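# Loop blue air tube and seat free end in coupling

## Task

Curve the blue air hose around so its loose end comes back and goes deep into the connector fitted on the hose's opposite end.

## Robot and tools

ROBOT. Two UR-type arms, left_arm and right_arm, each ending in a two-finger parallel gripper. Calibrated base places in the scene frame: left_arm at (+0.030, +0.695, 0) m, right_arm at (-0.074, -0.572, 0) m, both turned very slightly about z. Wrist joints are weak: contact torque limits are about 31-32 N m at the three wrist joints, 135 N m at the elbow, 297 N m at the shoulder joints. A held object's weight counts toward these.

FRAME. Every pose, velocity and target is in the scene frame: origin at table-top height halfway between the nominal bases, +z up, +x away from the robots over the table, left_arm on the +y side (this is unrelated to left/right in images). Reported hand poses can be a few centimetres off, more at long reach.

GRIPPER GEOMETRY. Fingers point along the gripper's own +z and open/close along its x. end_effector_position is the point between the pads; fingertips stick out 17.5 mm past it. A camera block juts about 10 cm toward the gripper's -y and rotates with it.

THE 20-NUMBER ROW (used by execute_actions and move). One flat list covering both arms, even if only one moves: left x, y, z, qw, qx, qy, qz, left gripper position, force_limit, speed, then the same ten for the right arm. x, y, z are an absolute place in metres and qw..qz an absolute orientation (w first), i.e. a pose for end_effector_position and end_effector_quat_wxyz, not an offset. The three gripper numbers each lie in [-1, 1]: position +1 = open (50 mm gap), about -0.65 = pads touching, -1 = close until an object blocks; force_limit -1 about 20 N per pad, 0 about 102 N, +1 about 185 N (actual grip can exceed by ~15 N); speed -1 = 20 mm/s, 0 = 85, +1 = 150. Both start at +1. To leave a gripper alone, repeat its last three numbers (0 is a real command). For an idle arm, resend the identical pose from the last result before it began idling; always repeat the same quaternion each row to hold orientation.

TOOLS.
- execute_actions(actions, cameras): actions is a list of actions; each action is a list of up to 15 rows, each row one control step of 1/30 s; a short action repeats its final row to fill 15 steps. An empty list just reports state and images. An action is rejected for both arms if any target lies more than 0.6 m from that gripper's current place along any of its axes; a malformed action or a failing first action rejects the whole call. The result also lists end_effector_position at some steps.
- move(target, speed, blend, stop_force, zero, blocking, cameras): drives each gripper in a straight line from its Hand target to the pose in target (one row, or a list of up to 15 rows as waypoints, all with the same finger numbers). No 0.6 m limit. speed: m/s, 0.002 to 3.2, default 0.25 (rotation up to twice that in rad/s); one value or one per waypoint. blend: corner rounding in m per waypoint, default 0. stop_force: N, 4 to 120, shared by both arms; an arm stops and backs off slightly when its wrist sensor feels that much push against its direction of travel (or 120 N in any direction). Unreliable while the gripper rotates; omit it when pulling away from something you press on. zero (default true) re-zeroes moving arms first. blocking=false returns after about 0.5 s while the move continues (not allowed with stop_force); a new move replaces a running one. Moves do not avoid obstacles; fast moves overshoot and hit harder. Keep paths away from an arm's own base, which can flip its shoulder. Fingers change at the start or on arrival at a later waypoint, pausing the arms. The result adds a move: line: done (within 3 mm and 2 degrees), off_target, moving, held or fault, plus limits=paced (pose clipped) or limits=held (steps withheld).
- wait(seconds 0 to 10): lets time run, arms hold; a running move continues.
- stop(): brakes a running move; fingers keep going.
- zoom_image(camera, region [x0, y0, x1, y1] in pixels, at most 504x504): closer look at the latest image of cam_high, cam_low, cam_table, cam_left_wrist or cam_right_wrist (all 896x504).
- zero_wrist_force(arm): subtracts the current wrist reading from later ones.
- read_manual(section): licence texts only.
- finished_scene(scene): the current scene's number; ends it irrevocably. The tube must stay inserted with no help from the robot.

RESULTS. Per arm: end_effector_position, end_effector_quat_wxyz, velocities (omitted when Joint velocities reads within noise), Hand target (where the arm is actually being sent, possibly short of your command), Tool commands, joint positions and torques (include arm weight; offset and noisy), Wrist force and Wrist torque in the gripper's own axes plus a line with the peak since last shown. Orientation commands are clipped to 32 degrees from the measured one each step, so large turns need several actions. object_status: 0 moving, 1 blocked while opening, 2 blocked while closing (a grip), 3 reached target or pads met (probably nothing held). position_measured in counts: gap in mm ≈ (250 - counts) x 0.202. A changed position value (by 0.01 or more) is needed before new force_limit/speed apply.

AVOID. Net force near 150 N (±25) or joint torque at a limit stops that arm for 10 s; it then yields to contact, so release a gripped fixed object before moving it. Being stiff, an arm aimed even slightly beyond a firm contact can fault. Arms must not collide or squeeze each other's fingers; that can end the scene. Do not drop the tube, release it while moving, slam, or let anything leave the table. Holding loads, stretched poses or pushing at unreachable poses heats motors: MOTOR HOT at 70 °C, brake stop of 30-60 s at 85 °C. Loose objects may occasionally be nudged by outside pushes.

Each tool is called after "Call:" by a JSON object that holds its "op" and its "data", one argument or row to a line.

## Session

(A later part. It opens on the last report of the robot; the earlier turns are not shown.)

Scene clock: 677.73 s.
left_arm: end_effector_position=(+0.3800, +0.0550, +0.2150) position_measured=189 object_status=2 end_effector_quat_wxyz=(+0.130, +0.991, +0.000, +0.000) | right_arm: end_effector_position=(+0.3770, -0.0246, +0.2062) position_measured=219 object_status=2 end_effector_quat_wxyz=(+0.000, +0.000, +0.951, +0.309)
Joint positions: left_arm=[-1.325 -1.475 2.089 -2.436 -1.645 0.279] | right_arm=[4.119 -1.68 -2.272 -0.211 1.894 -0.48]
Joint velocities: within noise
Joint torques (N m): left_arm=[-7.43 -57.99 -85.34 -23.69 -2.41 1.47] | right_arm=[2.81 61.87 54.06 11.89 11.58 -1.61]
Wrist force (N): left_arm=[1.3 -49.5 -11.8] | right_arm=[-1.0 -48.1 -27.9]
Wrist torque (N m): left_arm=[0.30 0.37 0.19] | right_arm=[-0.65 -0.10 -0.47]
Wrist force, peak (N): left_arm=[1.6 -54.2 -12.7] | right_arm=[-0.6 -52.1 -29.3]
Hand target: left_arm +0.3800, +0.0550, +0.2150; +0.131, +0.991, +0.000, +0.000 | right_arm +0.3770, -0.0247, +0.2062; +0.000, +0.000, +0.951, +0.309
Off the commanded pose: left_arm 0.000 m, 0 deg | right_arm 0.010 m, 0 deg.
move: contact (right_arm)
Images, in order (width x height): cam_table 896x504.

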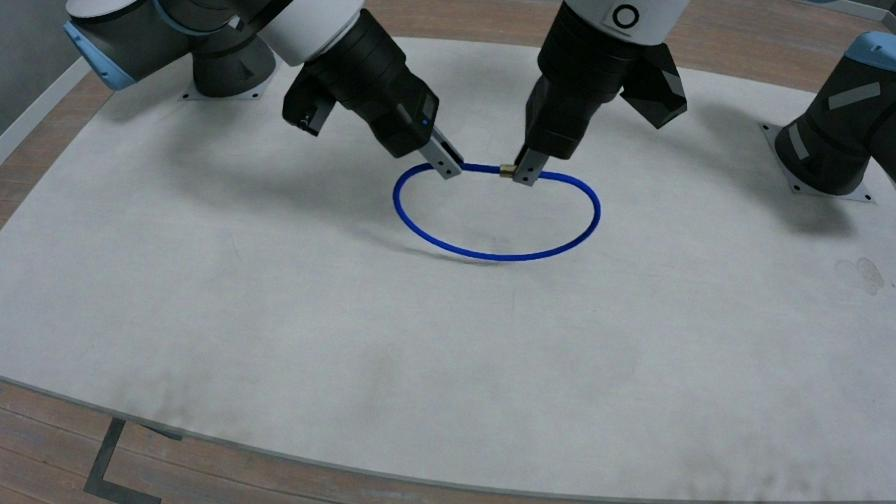

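Call:
{"op": "move", "data": {
  "target": [
    [0.38,0.055,0.215,-0.1305,-0.9914,0,0,-1,0,-0.7,0.3770,-0.029,0.2062,0,0,-0.9511,-0.3090,-1,0.1,-0.7],
    [0.38,0.055,0.034,-0.1305,-0.9914,0,0,-1,0,-0.7,0.3770,-0.029,0.0252,0,0,-0.9511,-0.3090,-1,0.1,-0.7]
  ],
  "speed": [0.01,0.05],
  "cameras": ["cam_table","cam_low","cam_high"]
}}

Call:
{"op": "zoom_image", "data": {
  "camera": "cam_table",
  "region": [400, 200, 600, 400]
}}

Scene clock: 692.43 s.
left_arm: end_effector_position=(+0.3800, +0.0550, +0.0342) position_measured=189 object_status=2 end_effector_quat_wxyz=(+0.130, +0.991, +0.000, +0.000) | right_arm: end_effector_position=(+0.3770, -0.0290, +0.0254) position_measured=219 object_status=2 end_effector_quat_wxyz=(+0.000, +0.000, +0.951, +0.309)
Joint positions: left_arm=[-1.325 -1.222 2.206 -2.806 -1.645 0.279] | right_arm=[4.114 -2.019 -2.351 0.205 1.897 -0.484]
Joint velocities: within noise
Joint torques (N m): left_arm=[-10.24 -48.34 -27.04 -14.03 0.46 -0.1] | right_arm=[-12.38 29.92 14.9 6.92 0.68 2.15]
Wrist force (N): left_arm=[-1.2 -15.1 -8.0] | right_arm=[-1.6 -5.6 -30.2]
Wrist torque (N m): left_arm=[0.53 0.34 0.24] | right_arm=[-0.14 0.50 -0.40]
Wrist force, peak (N): left_arm=[0.8 -50.6 -12.2] | right_arm=[-1.1 -48.8 -28.5]
Hand target: left_arm +0.3800, +0.0550, +0.0340; +0.131, +0.991, +0.000, +0.000 | right_arm +0.3770, -0.0290, +0.0252; +0.000, +0.000, +0.951, +0.309
Off the commanded pose: left_arm 0.000 m, 0 deg | right_arm 0.000 m, 0 deg.
move: done
Images, in order (width x height): cam_high 896x504, cam_low 896x504, cam_table 896x504.

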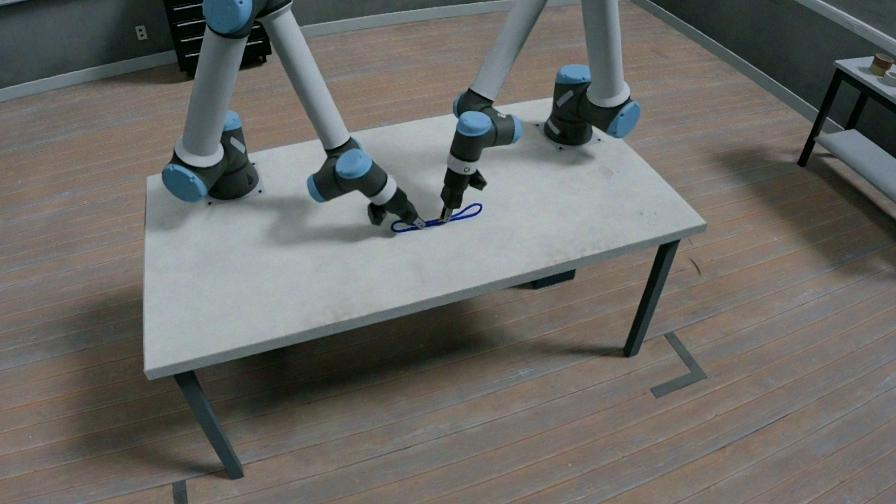

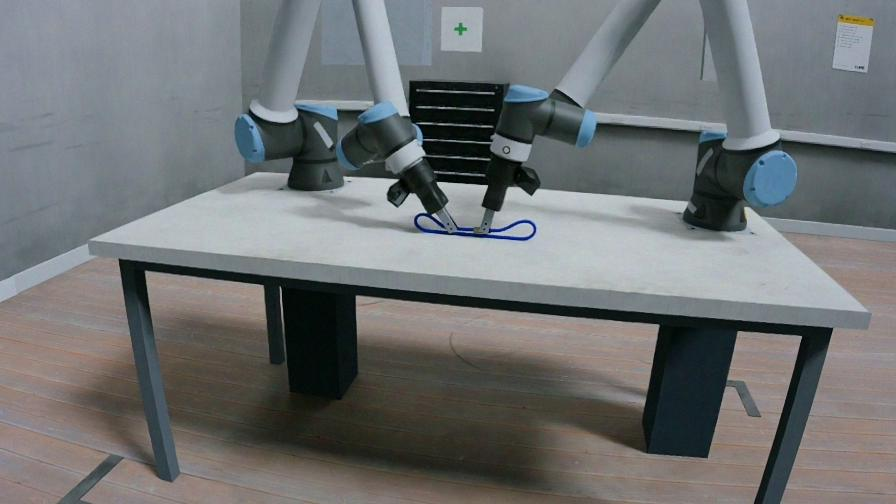

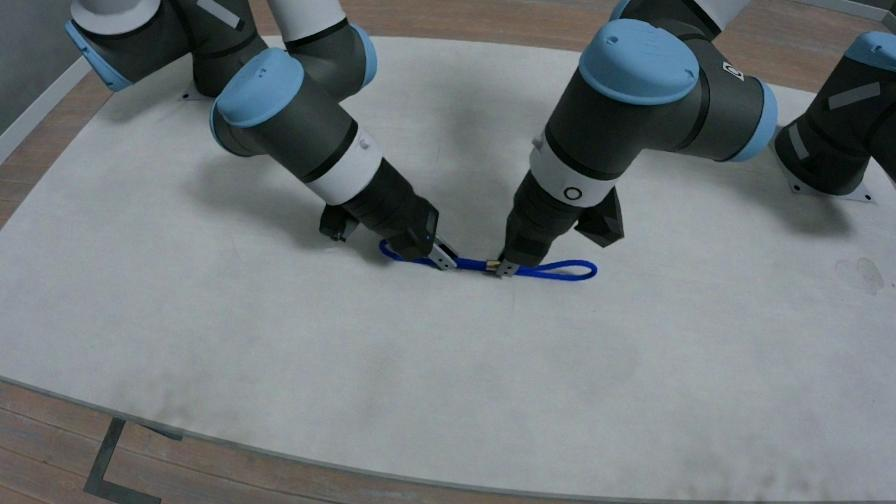

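Scaled by 2.520.

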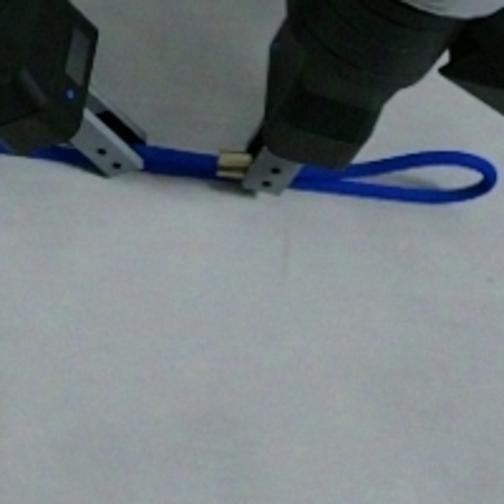

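Call:
{"op": "move", "data": {
  "target": [
    [0.40,0.055,0.235,-0.1305,-0.9914,0,0,-1,0,-0.7,0.3970,-0.029,0.2262,0,0,-0.9511,-0.3090,-1,0.1,-0.7],
    [0.45,0.055,0.235,-0.1305,-0.9914,0,0,-1,0,-0.7,0.4470,-0.029,0.2262,0,0,-0.9511,-0.3090,-1,0.1,-0.7]
  ],
  "speed": 0.06,
  "cameras": ["cam_table","cam_low","cam_high"]
}}

Call:
{"op": "zoom_image", "data": {
  "camera": "cam_table",
  "region": [400, 150, 600, 350]
}}

Scene clock: 705.23 s.
left_arm: end_effector_position=(+0.4498, +0.0550, +0.2350) position_measured=189 object_status=2 end_effector_quat_wxyz=(+0.131, +0.991, +0.000, +0.000) | right_arm: end_effector_position=(+0.4467, -0.0290, +0.2262) position_measured=219 object_status=2 end_effector_quat_wxyz=(+0.000, +0.000, +0.951, +0.309)
Joint positions: left_arm=[-1.225 -1.435 1.999 -2.377 -1.669 0.376] | right_arm=[4.018 -1.724 -2.164 -0.308 1.945 -0.572]
Joint velocities: within noise
Joint torques (N m): left_arm=[19.46 -47.41 -61.65 -0.81 -3.04 1.93] | right_arm=[-16.35 34.23 40.72 1.68 5.52 -2.45]
Wrist force (N): left_arm=[-2.5 0.1 4.5] | right_arm=[-7.7 -4.0 1.4]
Wrist torque (N m): left_arm=[0.06 0.15 0.34] | right_arm=[-0.81 0.16 -0.41]
Wrist force, peak (N): left_arm=[-0.9 -16.4 -8.5] | right_arm=[-1.5 -5.8 -32.4]
Hand target: left_arm +0.4500, +0.0550, +0.2350; +0.131, +0.991, +0.000, +0.000 | right_arm +0.4470, -0.0290, +0.2262; +0.000, +0.000, +0.951, +0.309
Off the commanded pose: left_arm 0.000 m, 0 deg | right_arm 0.000 m, 0 deg.
move: done
Images, in order (width x height): cam_high 896x504, cam_low 896x504, cam_table 896x504.

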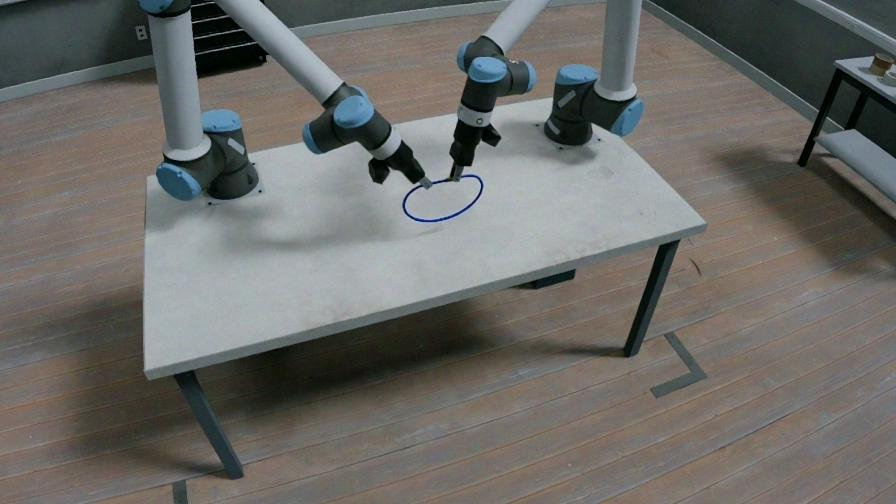

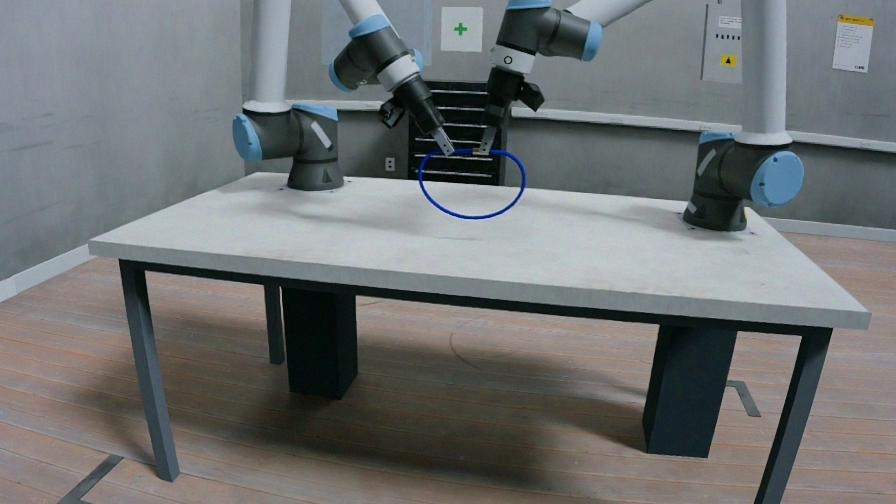

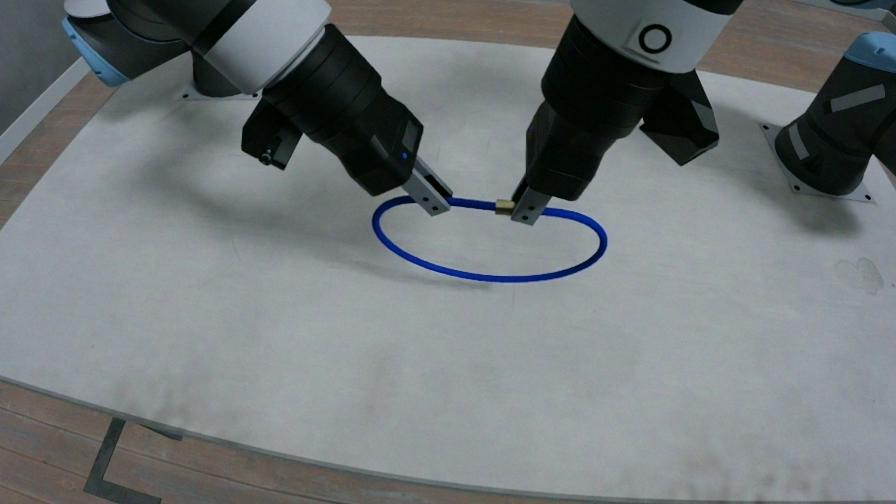

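Scaled by 2.520.

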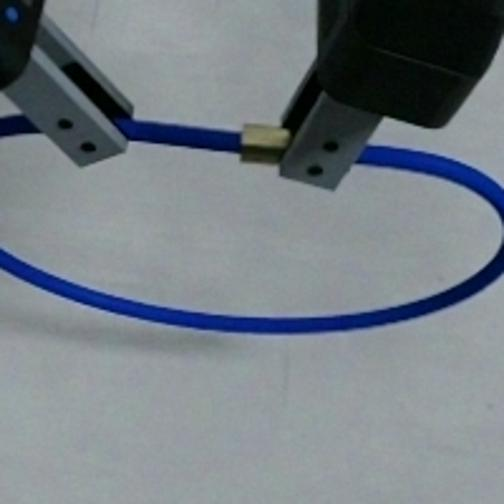

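Call:
{"op": "move", "data": {
  "target": [
    [0.43,0.055,0.18,-0.1305,-0.9914,0,0,-1,0,-0.7,0.4270,-0.029,0.1712,0,0,-0.9511,-0.3090,-1,0.1,-0.7],
    [0.34,0.055,0.036,-0.1305,-0.9914,0,0,-1,0,-0.7,0.3370,-0.029,0.0272,0,0,-0.9511,-0.3090,-1,0.1,-0.7]
  ],
  "speed": 0.05,
  "cameras": ["cam_table","cam_low","cam_high"]
}}

Call:
{"op": "zoom_image", "data": {
  "camera": "cam_table",
  "region": [430, 215, 550, 265]
}}

Scene clock: 720.03 s.
left_arm: end_effector_position=(+0.3401, +0.0550, +0.0361) position_measured=189 object_status=2 end_effector_quat_wxyz=(+0.130, +0.991, +0.000, +0.000) | right_arm: end_effector_position=(+0.3371, -0.0290, +0.0273) position_measured=219 object_status=2 end_effector_quat_wxyz=(+0.000, +0.000, +0.951, +0.309)
Joint positions: left_arm=[-1.386 -1.248 2.244 -2.822 -1.629 0.22] | right_arm=[4.177 -1.996 -2.407 0.254 1.863 -0.428]
Joint velocities: within noise
Joint torques (N m): left_arm=[-18.79 -50.99 -29.62 -14.54 2.86 -2.66] | right_arm=[22.47 37.2 18.25 13.22 -2.2 2.63]
Wrist force (N): left_arm=[-2.1 -15.2 -0.9] | right_arm=[-7.4 -16.5 -7.0]
Wrist torque (N m): left_arm=[0.14 0.25 0.44] | right_arm=[-0.51 0.48 -0.56]
Wrist force, peak (N): left_arm=[-2.1 -15.2 -0.9] | right_arm=[-7.2 -16.7 -6.9]
Hand target: left_arm +0.3400, +0.0550, +0.0360; +0.131, +0.991, +0.000, +0.000 | right_arm +0.3370, -0.0290, +0.0272; +0.000, +0.000, +0.951, +0.309
Off the commanded pose: left_arm 0.000 m, 0 deg | right_arm 0.000 m, 0 deg.
move: done
Images, in order (width x height): cam_high 896x504, cam_low 896x504, cam_table 896x504.

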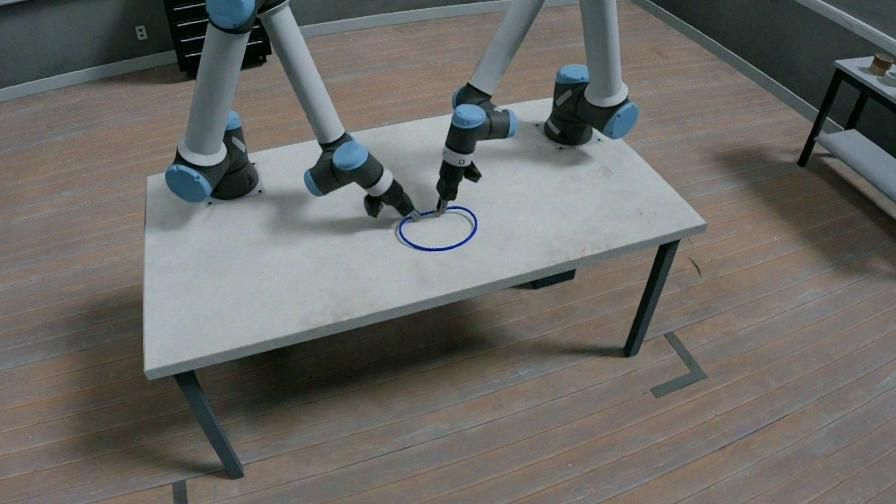

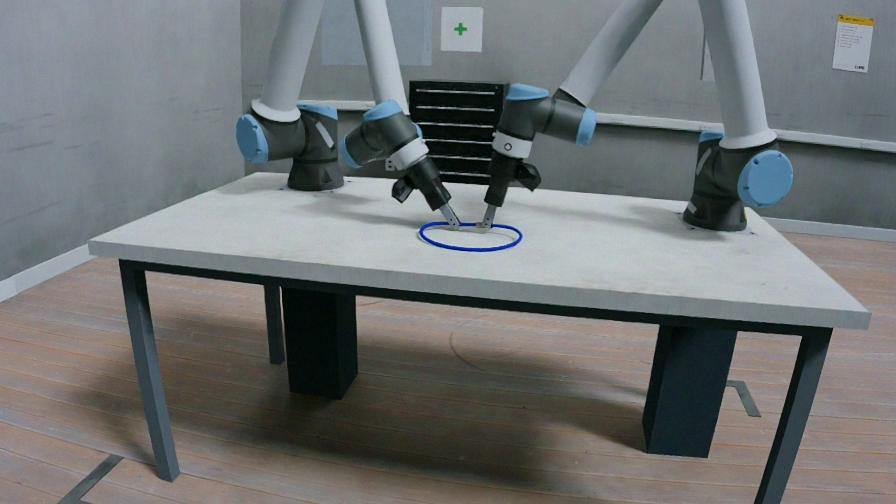

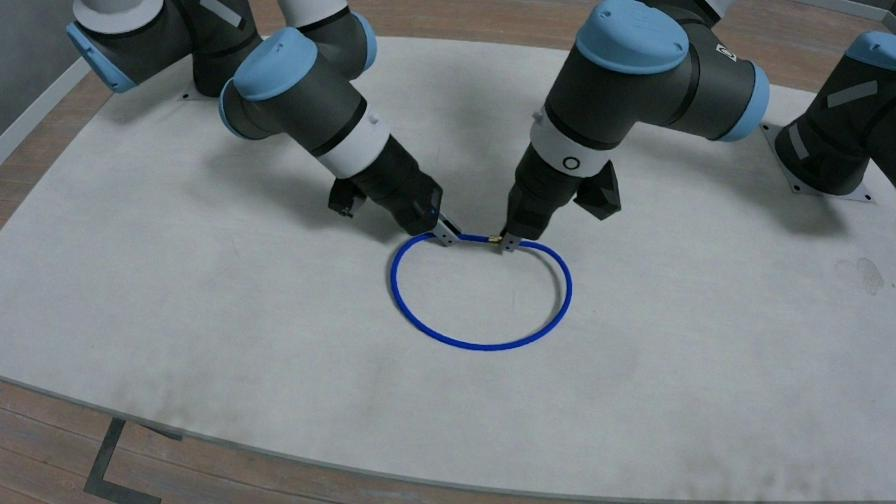

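Scaled by 4.200.

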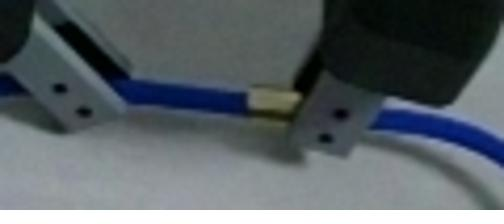

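Call:
{"op": "move", "data": {
  "target": [0.34,0.055,0.036,-0.1305,-0.9914,0,0,-1,0,-0.7,0.3370,-0.015,0.0273,0,0,-0.9511,-0.3090,-1,0.1,-0.7],
  "speed": 0.01,
  "stop_force": 40,
  "cameras": ["cam_table"]
}}

Call:
{"op": "zoom_image", "data": {
  "camera": "cam_table",
  "region": [430, 215, 550, 265]
}}

Scene clock: 729.20 s.
left_arm: end_effector_position=(+0.3400, +0.0550, +0.0360) position_measured=189 object_status=2 end_effector_quat_wxyz=(+0.130, +0.991, +0.000, +0.000) | right_arm: end_effector_position=(+0.3370, -0.0251, +0.0271) position_measured=219 object_status=2 end_effector_quat_wxyz=(+0.000, +0.000, +0.951, +0.309)
Joint positions: left_arm=[-1.386 -1.248 2.244 -2.822 -1.629 0.22] | right_arm=[4.181 -1.998 -2.401 0.252 1.861 -0.424]
Joint velocities: within noise
Joint torques (N m): left_arm=[-17.22 -65.98 -81.01 -14.34 -8.12 -2.51] | right_arm=[0.08 78.93 45.23 22.13 11.15 -1.43]
Wrist force (N): left_arm=[1.2 -52.6 -13.2] | right_arm=[-3.9 -48.6 -28.2]
Wrist torque (N m): left_arm=[0.37 0.28 0.40] | right_arm=[-0.20 0.50 -0.59]
Wrist force, peak (N): left_arm=[2.4 -56.1 -14.4] | right_arm=[-3.9 -51.4 -29.5]
Hand target: left_arm +0.3400, +0.0550, +0.0360; +0.131, +0.991, +0.000, +0.000 | right_arm +0.3370, -0.0251, +0.0271; +0.000, +0.000, +0.951, +0.309
Off the commanded pose: left_arm 0.000 m, 0 deg | right_arm 0.010 m, 0 deg.
move: contact (right_arm)
Images, in order (width x height): cam_table 896x504.

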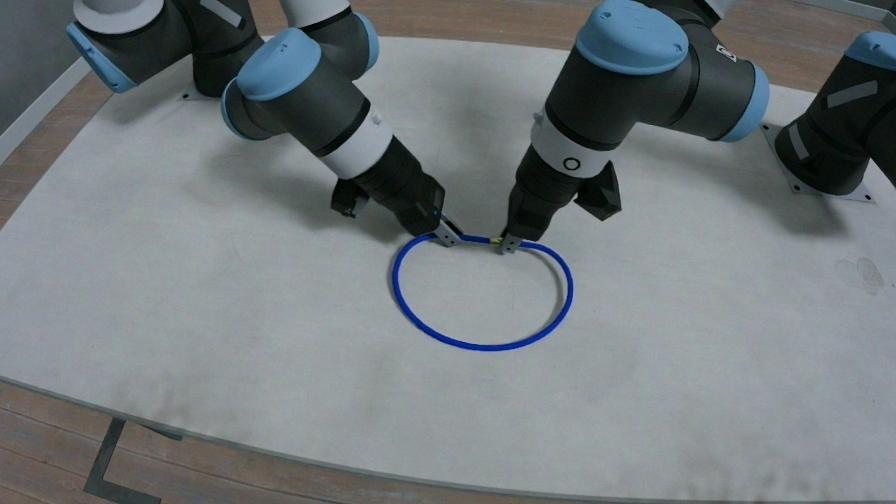

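Scaled by 4.200.

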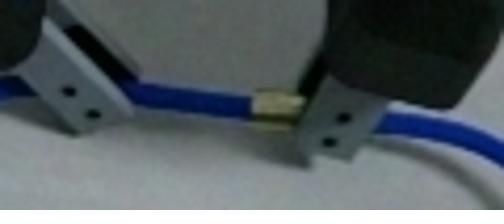

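Call:
{"op": "move", "data": {
  "target": [
    [0.34,0.055,0.036,-0.1305,-0.9914,0,0,-1,0,-0.7,0.3370,-0.0295,0.0271,0,0,-0.9511,-0.3090,-1,0.1,-0.7],
    [0.34,0.055,0.036,-0.1305,-0.9914,0,0,-1,0,-0.7,0.3370,-0.0295,0.0271,0,0,-0.9511,-0.3090,-0.37,0.1,-1]
  ],
  "speed": 0.01,
  "cameras": ["cam_table","cam_low","cam_left_wrist","cam_right_wrist"]
}}

Call:
{"op": "zoom_image", "data": {
  "camera": "cam_table",
  "region": [430, 215, 550, 265]
}}

Scene clock: 739.33 s.
left_arm: end_effector_position=(+0.3400, +0.0548, +0.0361) position_measured=189 object_status=2 end_effector_quat_wxyz=(+0.131, +0.991, +0.000, +0.000) | right_arm: end_effector_position=(+0.3370, -0.0295, +0.0271) position_measured=208 object_status=3 end_effector_quat_wxyz=(+0.000, +0.000, +0.951, +0.309)
Joint positions: left_arm=[-1.386 -1.248 2.244 -2.822 -1.629 0.22] | right_arm=[4.177 -1.996 -2.407 0.255 1.864 -0.428]
Joint velocities: within noise
Joint torques (N m): left_arm=[-10.51 -65.63 -24.42 -4.57 0.74 -2.65] | right_arm=[-19.29 68.28 11.99 7.13 4.61 -1.52]
Wrist force (N): left_arm=[-2.6 -2.6 2.7] | right_arm=[-7.6 -7.2 -0.5]
Wrist torque (N m): left_arm=[0.09 0.19 0.47] | right_arm=[-0.68 0.33 -0.55]
Wrist force, peak (N): left_arm=[1.5 -53.3 -13.0] | right_arm=[-3.9 -49.2 -28.2]
Hand target: left_arm +0.3400, +0.0550, +0.0360; +0.131, +0.991, +0.000, +0.000 | right_arm +0.3370, -0.0295, +0.0271; +0.000, +0.000, +0.951, +0.309
Off the commanded pose: left_arm 0.000 m, 0 deg | right_arm 0.000 m, 0 deg.
move: done
camera_calibration:
cam_left_wrist: T_world_to_cam=[[0.999196, 0.00774384, -0.0393455, -0.325981], [0.0296086, -0.80418, 0.593647, 0.0257172], [-0.0270438, -0.594335, -0.803763, 0.206174], [0, 0, 0, 1]] pos_world=[0.330533, 0.145742, 0.137622]
cam_right_wrist: T_world_to_cam=[[-0.999701, 0.0137783, -0.0202151, 0.348463], [-0.00867194, 0.573078, 0.819455, 0.0138014], [0.0228755, 0.819385, -0.572787, 0.166539], [0, 0, 0, 1]] pos_world=[0.344669, -0.14917, 0.0911259]
Images, in order (width x height): cam_low 896x504, cam_table 896x504, cam_left_wrist 896x504, cam_right_wrist 896x504.

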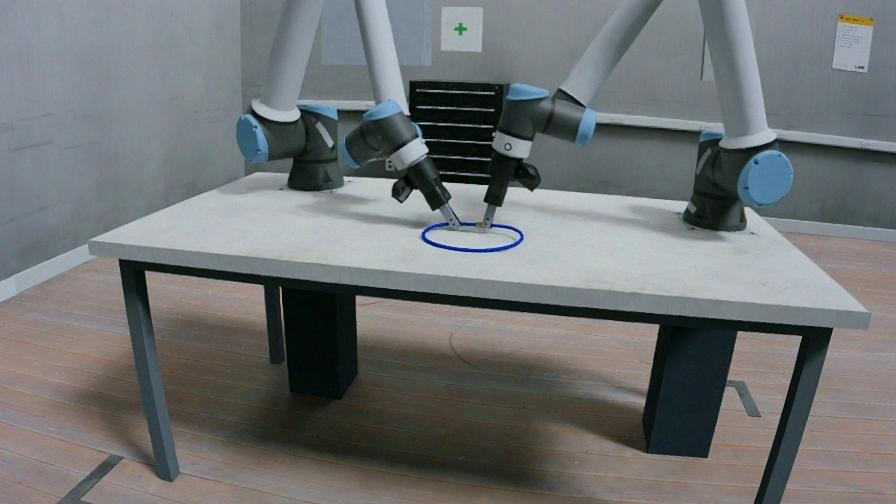

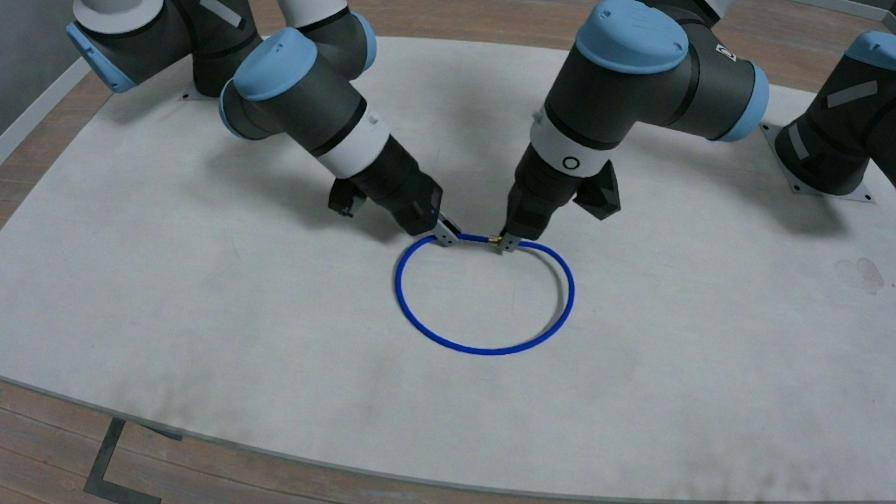

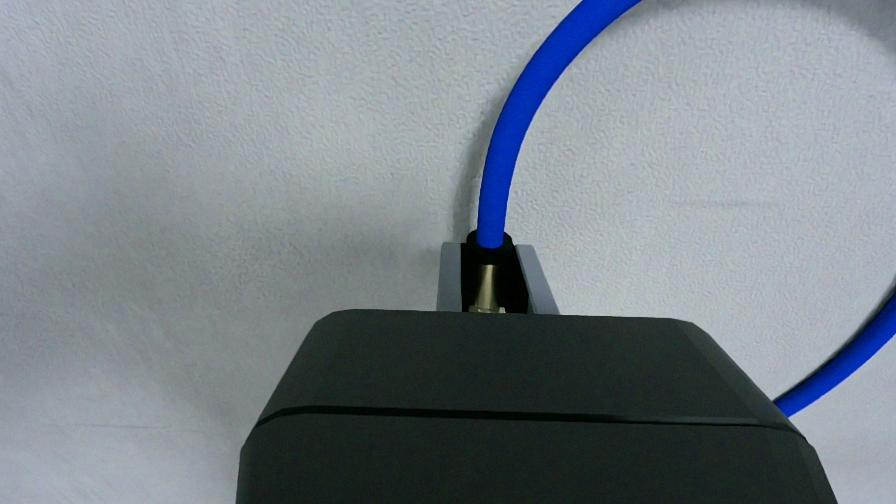

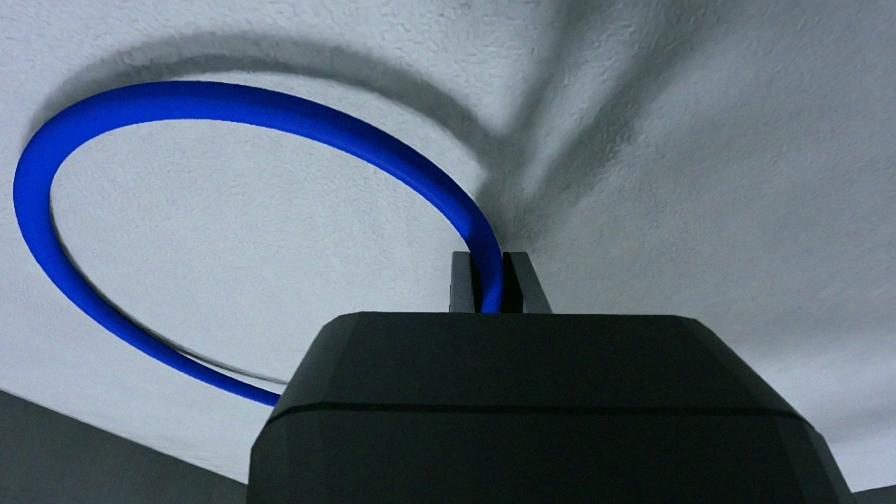

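Scaled by 4.200.

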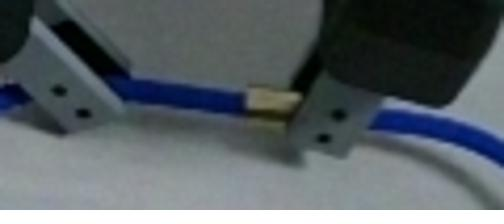

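Call:
{"op": "move", "data": {
  "target": [0.34,0.055,0.036,-0.1305,-0.9914,0,0,-1,0,-0.7,0.3370,-0.0295,0.0271,0,0,-0.9511,-0.3090,-0.2,0.1,-1],
  "cameras": ["cam_table","cam_low","cam_right_wrist"]
}}

Call:
{"op": "zoom_image", "data": {
  "camera": "cam_table",
  "region": [430, 215, 550, 265]
}}

Scene clock: 744.90 s.
left_arm: end_effector_position=(+0.3400, +0.0550, +0.0360) position_measured=189 object_status=2 end_effector_quat_wxyz=(+0.131, +0.991, +0.000, +0.000) | right_arm: end_effector_position=(+0.3370, -0.0295, +0.0271) position_measured=182 object_status=3 end_effector_quat_wxyz=(+0.000, +0.000, +0.951, +0.309)
Joint positions: left_arm=[-1.386 -1.248 2.244 -2.822 -1.629 0.22] | right_arm=[4.177 -1.996 -2.407 0.255 1.864 -0.428]
Joint velocities: within noise
Joint torques (N m): left_arm=[14.25 -52.23 -22.61 -1.47 2.54 -2.62] | right_arm=[-18.92 61.48 12.14 2.31 -2.48 -1.53]
Wrist force (N): left_arm=[-3.4 0.2 3.2] | right_arm=[-8.5 -4.4 1.4]
Wrist torque (N m): left_arm=[0.04 0.21 0.45] | right_arm=[-0.60 0.37 -0.52]
Wrist force, peak (N): left_arm=[-3.5 0.3 3.5] | right_arm=[-7.7 -7.0 -0.7]
Hand target: left_arm +0.3400, +0.0550, +0.0360; +0.131, +0.991, +0.000, +0.000 | right_arm +0.3370, -0.0295, +0.0271; +0.000, +0.000, +0.951, +0.309
Off the commanded pose: left_arm 0.000 m, 0 deg | right_arm 0.000 m, 0 deg.
move: done
camera_calibration:
cam_right_wrist: T_world_to_cam=[[-0.999702, 0.0138323, -0.0201351, 0.348464], [-0.00857225, 0.573191, 0.819377, 0.0139295], [0.0228751, 0.819305, -0.572901, 0.166562], [0, 0, 0, 1]] pos_world=[0.344669, -0.149269, 0.0910264]
Images, in order (width x height): cam_low 896x504, cam_table 896x504, cam_right_wrist 896x504.

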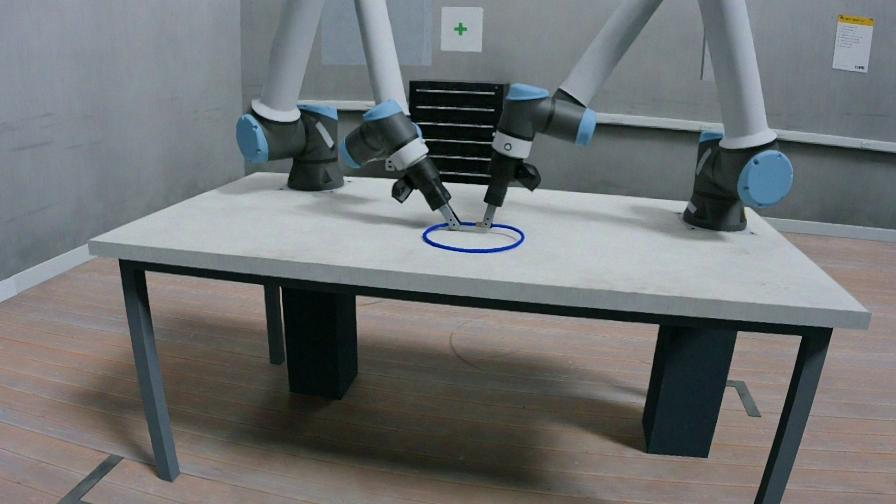

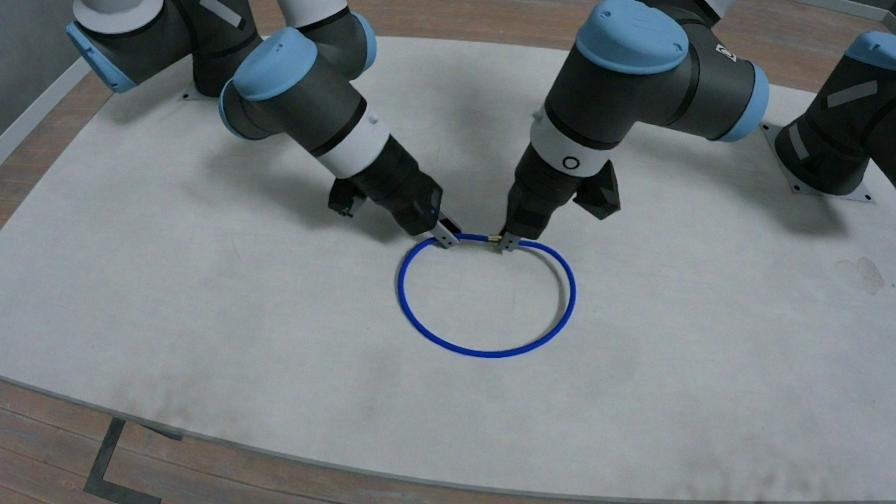

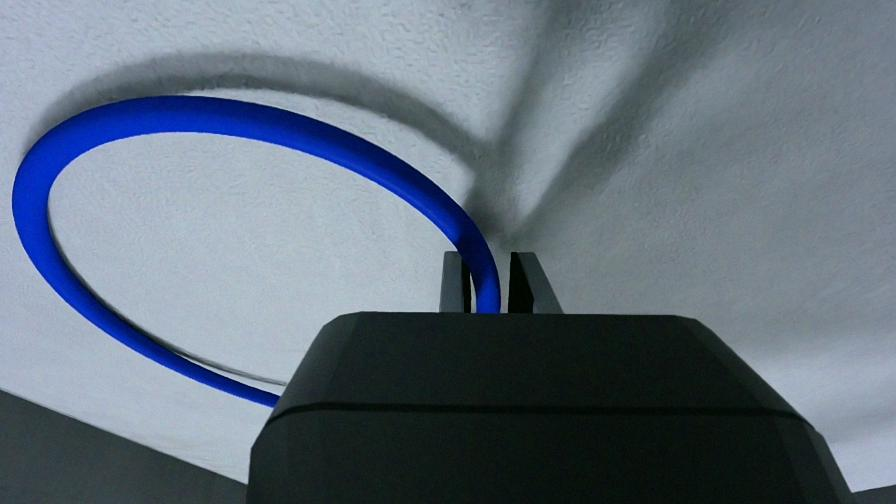

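Scaled by 4.200.

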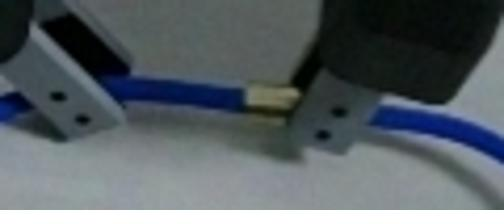

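Call:
{"op": "move", "data": {
  "target": [0.34,0.055,0.036,-0.1305,-0.9914,0,0,-1,0,-0.7,0.3370,-0.0295,0.0271,0,0,-0.9511,-0.3090,0.0,0.1,-1],
  "cameras": ["cam_table","cam_right_wrist"]
}}

Call:
{"op": "zoom_image", "data": {
  "camera": "cam_table",
  "region": [430, 215, 550, 265]
}}

Scene clock: 749.83 s.
left_arm: end_effector_position=(+0.3400, +0.0550, +0.0360) position_measured=189 object_status=2 end_effector_quat_wxyz=(+0.131, +0.991, +0.000, +0.000) | right_arm: end_effector_position=(+0.3370, -0.0295, +0.0271) position_measured=152 object_status=3 end_effector_quat_wxyz=(+0.000, +0.000, +0.951, +0.309)
Joint positions: left_arm=[-1.386 -1.248 2.244 -2.822 -1.629 0.22] | right_arm=[4.177 -1.996 -2.407 0.255 1.864 -0.428]
Joint velocities: within noise
Joint torques (N m): left_arm=[13.57 -51.72 -26.1 -1.23 2.64 -2.43] | right_arm=[-19.21 54.08 11.54 2.34 -2.34 -1.48]
Wrist force (N): left_arm=[-2.8 0.5 3.0] | right_arm=[-7.6 -4.4 1.1]
Wrist torque (N m): left_arm=[0.03 0.19 0.43] | right_arm=[-0.67 0.30 -0.52]
Wrist force, peak (N): left_arm=[-3.7 0.2 3.3] | right_arm=[-8.8 -5.1 1.8]
Hand target: left_arm +0.3400, +0.0550, +0.0360; +0.131, +0.991, +0.000, +0.000 | right_arm +0.3370, -0.0295, +0.0271; +0.000, +0.000, +0.951, +0.309
Off the commanded pose: left_arm 0.000 m, 0 deg | right_arm 0.000 m, 0 deg.
move: done
camera_calibration:
cam_right_wrist: T_world_to_cam=[[-0.999702, 0.0138323, -0.0201351, 0.348464], [-0.00857225, 0.573191, 0.819377, 0.0139295], [0.0228751, 0.819305, -0.572901, 0.166562], [0, 0, 0, 1]] pos_world=[0.344669, -0.149269, 0.0910264]
Images, in order (width x height): cam_table 896x504, cam_right_wrist 896x504.

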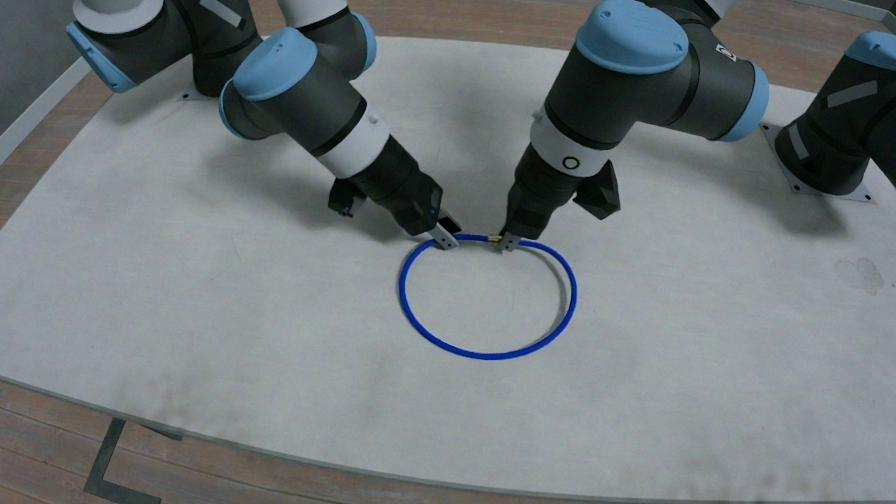

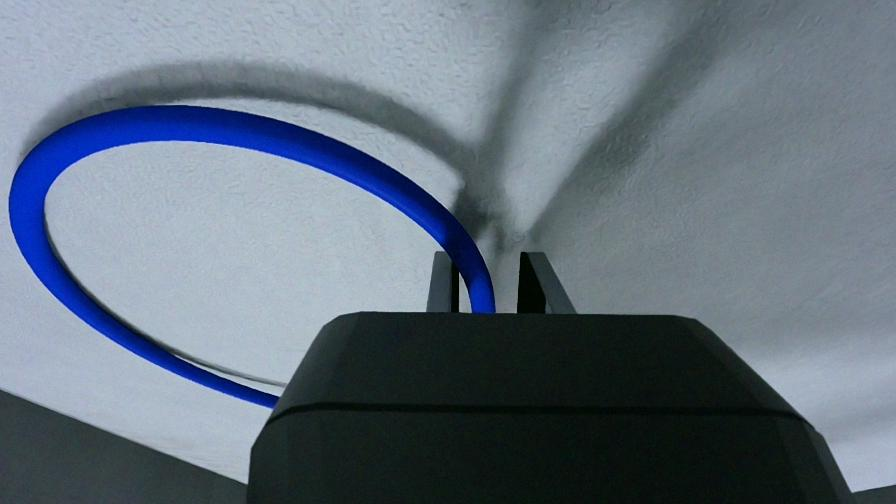

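Scaled by 4.200.

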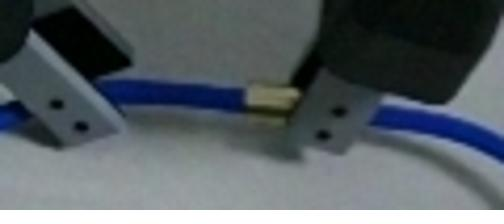

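Call:
{"op": "move", "data": {
  "target": [0.34,0.055,0.036,-0.1305,-0.9914,0,0,-1,0,-0.7,0.3370,-0.0295,0.0271,0,0,-0.9511,-0.3090,0.4,0.1,-1],
  "cameras": ["cam_table","cam_right_wrist"]
}}

Call:
{"op": "zoom_image", "data": {
  "camera": "cam_table",
  "region": [430, 215, 550, 265]
}}

Scene clock: 756.30 s.
left_arm: end_effector_position=(+0.3400, +0.0550, +0.0360) position_measured=189 object_status=2 end_effector_quat_wxyz=(+0.131, +0.991, +0.000, +0.000) | right_arm: end_effector_position=(+0.3370, -0.0295, +0.0271) position_measured=92 object_status=0 end_effector_quat_wxyz=(+0.000, +0.000, +0.951, +0.309)
Joint positions: left_arm=[-1.386 -1.248 2.244 -2.822 -1.629 0.22] | right_arm=[4.177 -1.996 -2.407 0.255 1.864 -0.428]
Joint velocities: within noise
Joint torques (N m): left_arm=[14.02 -52.64 -30.69 -1.39 2.65 -2.32] | right_arm=[-17.38 51.2 11.46 2.67 -2.5 -1.52]
Wrist force (N): left_arm=[-2.6 -1.1 2.9] | right_arm=[-7.4 -6.0 0.8]
Wrist torque (N m): left_arm=[0.08 0.22 0.40] | right_arm=[-0.65 0.31 -0.51]
Wrist force, peak (N): left_arm=[-3.4 0.0 3.6] | right_arm=[-7.9 -6.1 0.8]
Hand target: left_arm +0.3400, +0.0550, +0.0360; +0.131, +0.991, +0.000, +0.000 | right_arm +0.3370, -0.0295, +0.0271; +0.000, +0.000, +0.951, +0.309
Off the commanded pose: left_arm 0.000 m, 0 deg | right_arm 0.000 m, 0 deg.
move: done
camera_calibration:
cam_right_wrist: T_world_to_cam=[[-0.999702, 0.0138323, -0.0201351, 0.348464], [-0.00857225, 0.573191, 0.819377, 0.0139295], [0.0228751, 0.819305, -0.572901, 0.166562], [0, 0, 0, 1]] pos_world=[0.344669, -0.149269, 0.0910264]
Images, in order (width x height): cam_table 896x504, cam_right_wrist 896x504.

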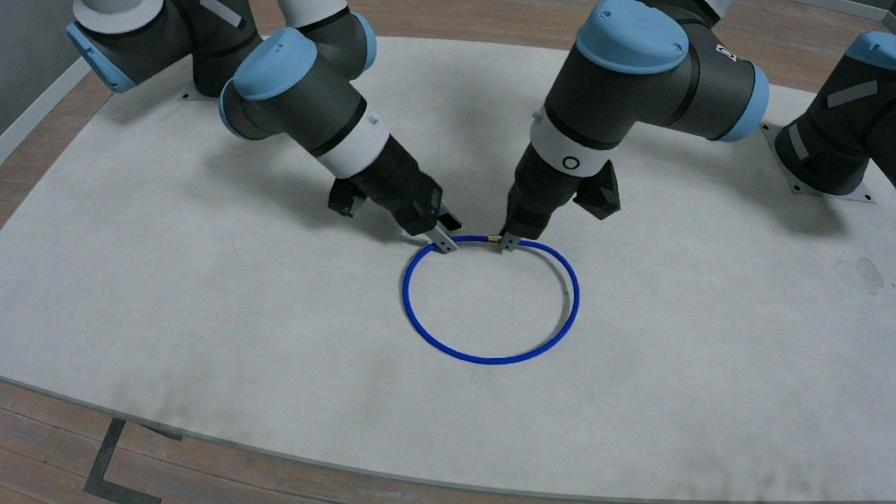

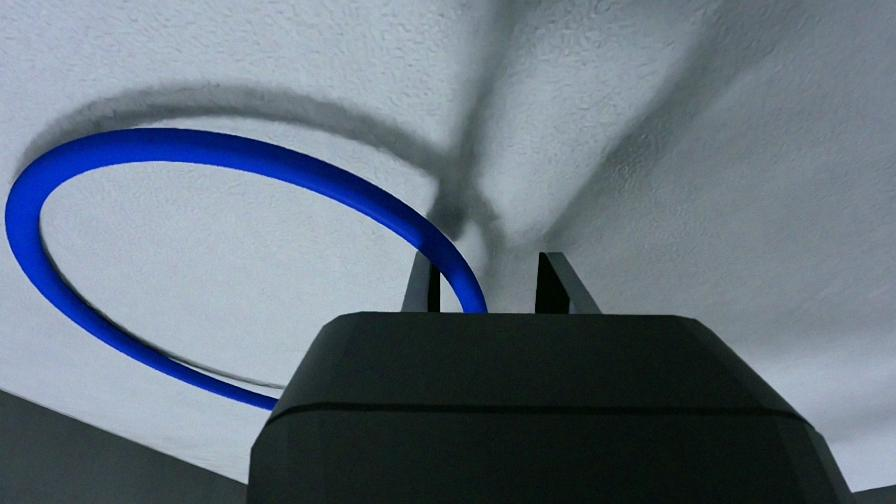

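Scaled by 4.200.

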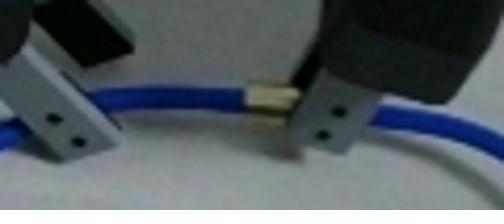

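Call:
{"op": "move", "data": {
  "target": [0.34,0.055,0.036,-0.1305,-0.9914,0,0,-1,0,-0.7,0.3470,-0.0295,0.0275,0,0,-0.9511,-0.3090,1,0.1,-1],
  "cameras": ["cam_table","cam_right_wrist"],
  "speed": 0.02
}}

Call:
{"op": "zoom_image", "data": {
  "camera": "cam_table",
  "region": [430, 215, 550, 265]
}}

Scene clock: 763.57 s.
left_arm: end_effector_position=(+0.3400, +0.0550, +0.0360) position_measured=189 object_status=2 end_effector_quat_wxyz=(+0.131, +0.991, +0.000, +0.000) | right_arm: end_effector_position=(+0.3470, -0.0295, +0.0275) position_measured=3 object_status=0 end_effector_quat_wxyz=(+0.000, +0.000, +0.951, +0.309)
Joint positions: left_arm=[-1.386 -1.248 2.244 -2.822 -1.629 0.22] | right_arm=[4.161 -2 -2.394 0.241 1.872 -0.442]
Joint velocities: within noise
Joint torques (N m): left_arm=[13.97 -51.25 -34.99 -2.16 2.59 -2.11] | right_arm=[-18.48 37.04 24.76 2.16 4.64 -1.87]
Wrist force (N): left_arm=[-1.3 -1.5 2.5] | right_arm=[-6.2 -6.2 0.2]
Wrist torque (N m): left_arm=[0.13 0.28 0.29] | right_arm=[-0.64 0.34 -0.50]
Wrist force, peak (N): left_arm=[-2.7 -2.0 3.2] | right_arm=[-7.7 -6.6 0.7]
Hand target: left_arm +0.3400, +0.0550, +0.0360; +0.131, +0.991, +0.000, +0.000 | right_arm +0.3470, -0.0295, +0.0275; +0.000, +0.000, +0.951, +0.309
Off the commanded pose: left_arm 0.000 m, 0 deg | right_arm 0.000 m, 0 deg.
move: done
camera_calibration:
cam_right_wrist: T_world_to_cam=[[-0.999702, 0.0138323, -0.0201351, 0.358469], [-0.00857225, 0.573191, 0.819377, 0.0136875], [0.0228751, 0.819305, -0.572901, 0.166562], [0, 0, 0, 1]] pos_world=[0.354669, -0.149269, 0.0914264]
Images, in order (width x height): cam_table 896x504, cam_right_wrist 896x504.

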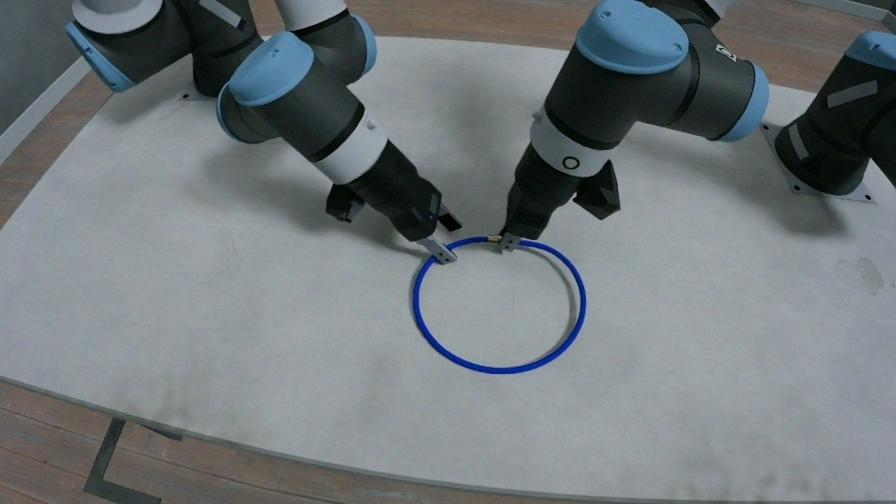

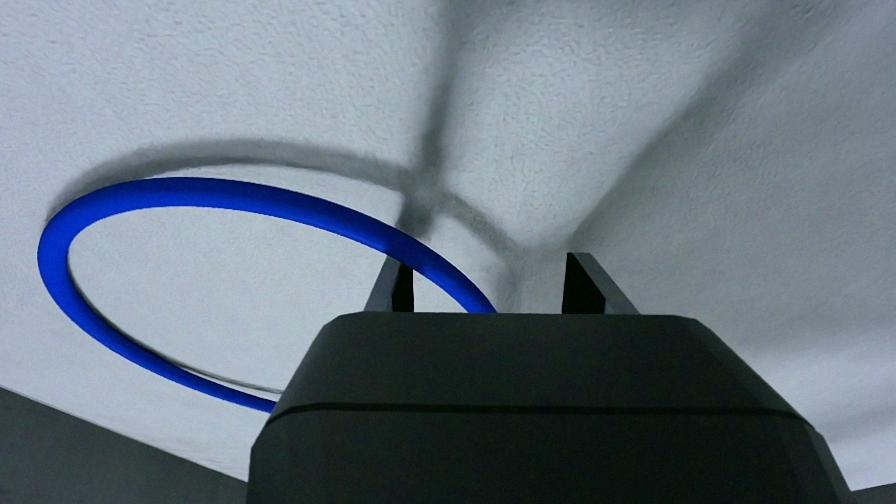

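Scaled by 4.200.

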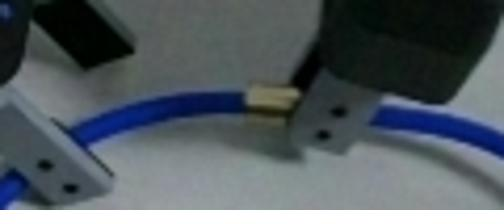

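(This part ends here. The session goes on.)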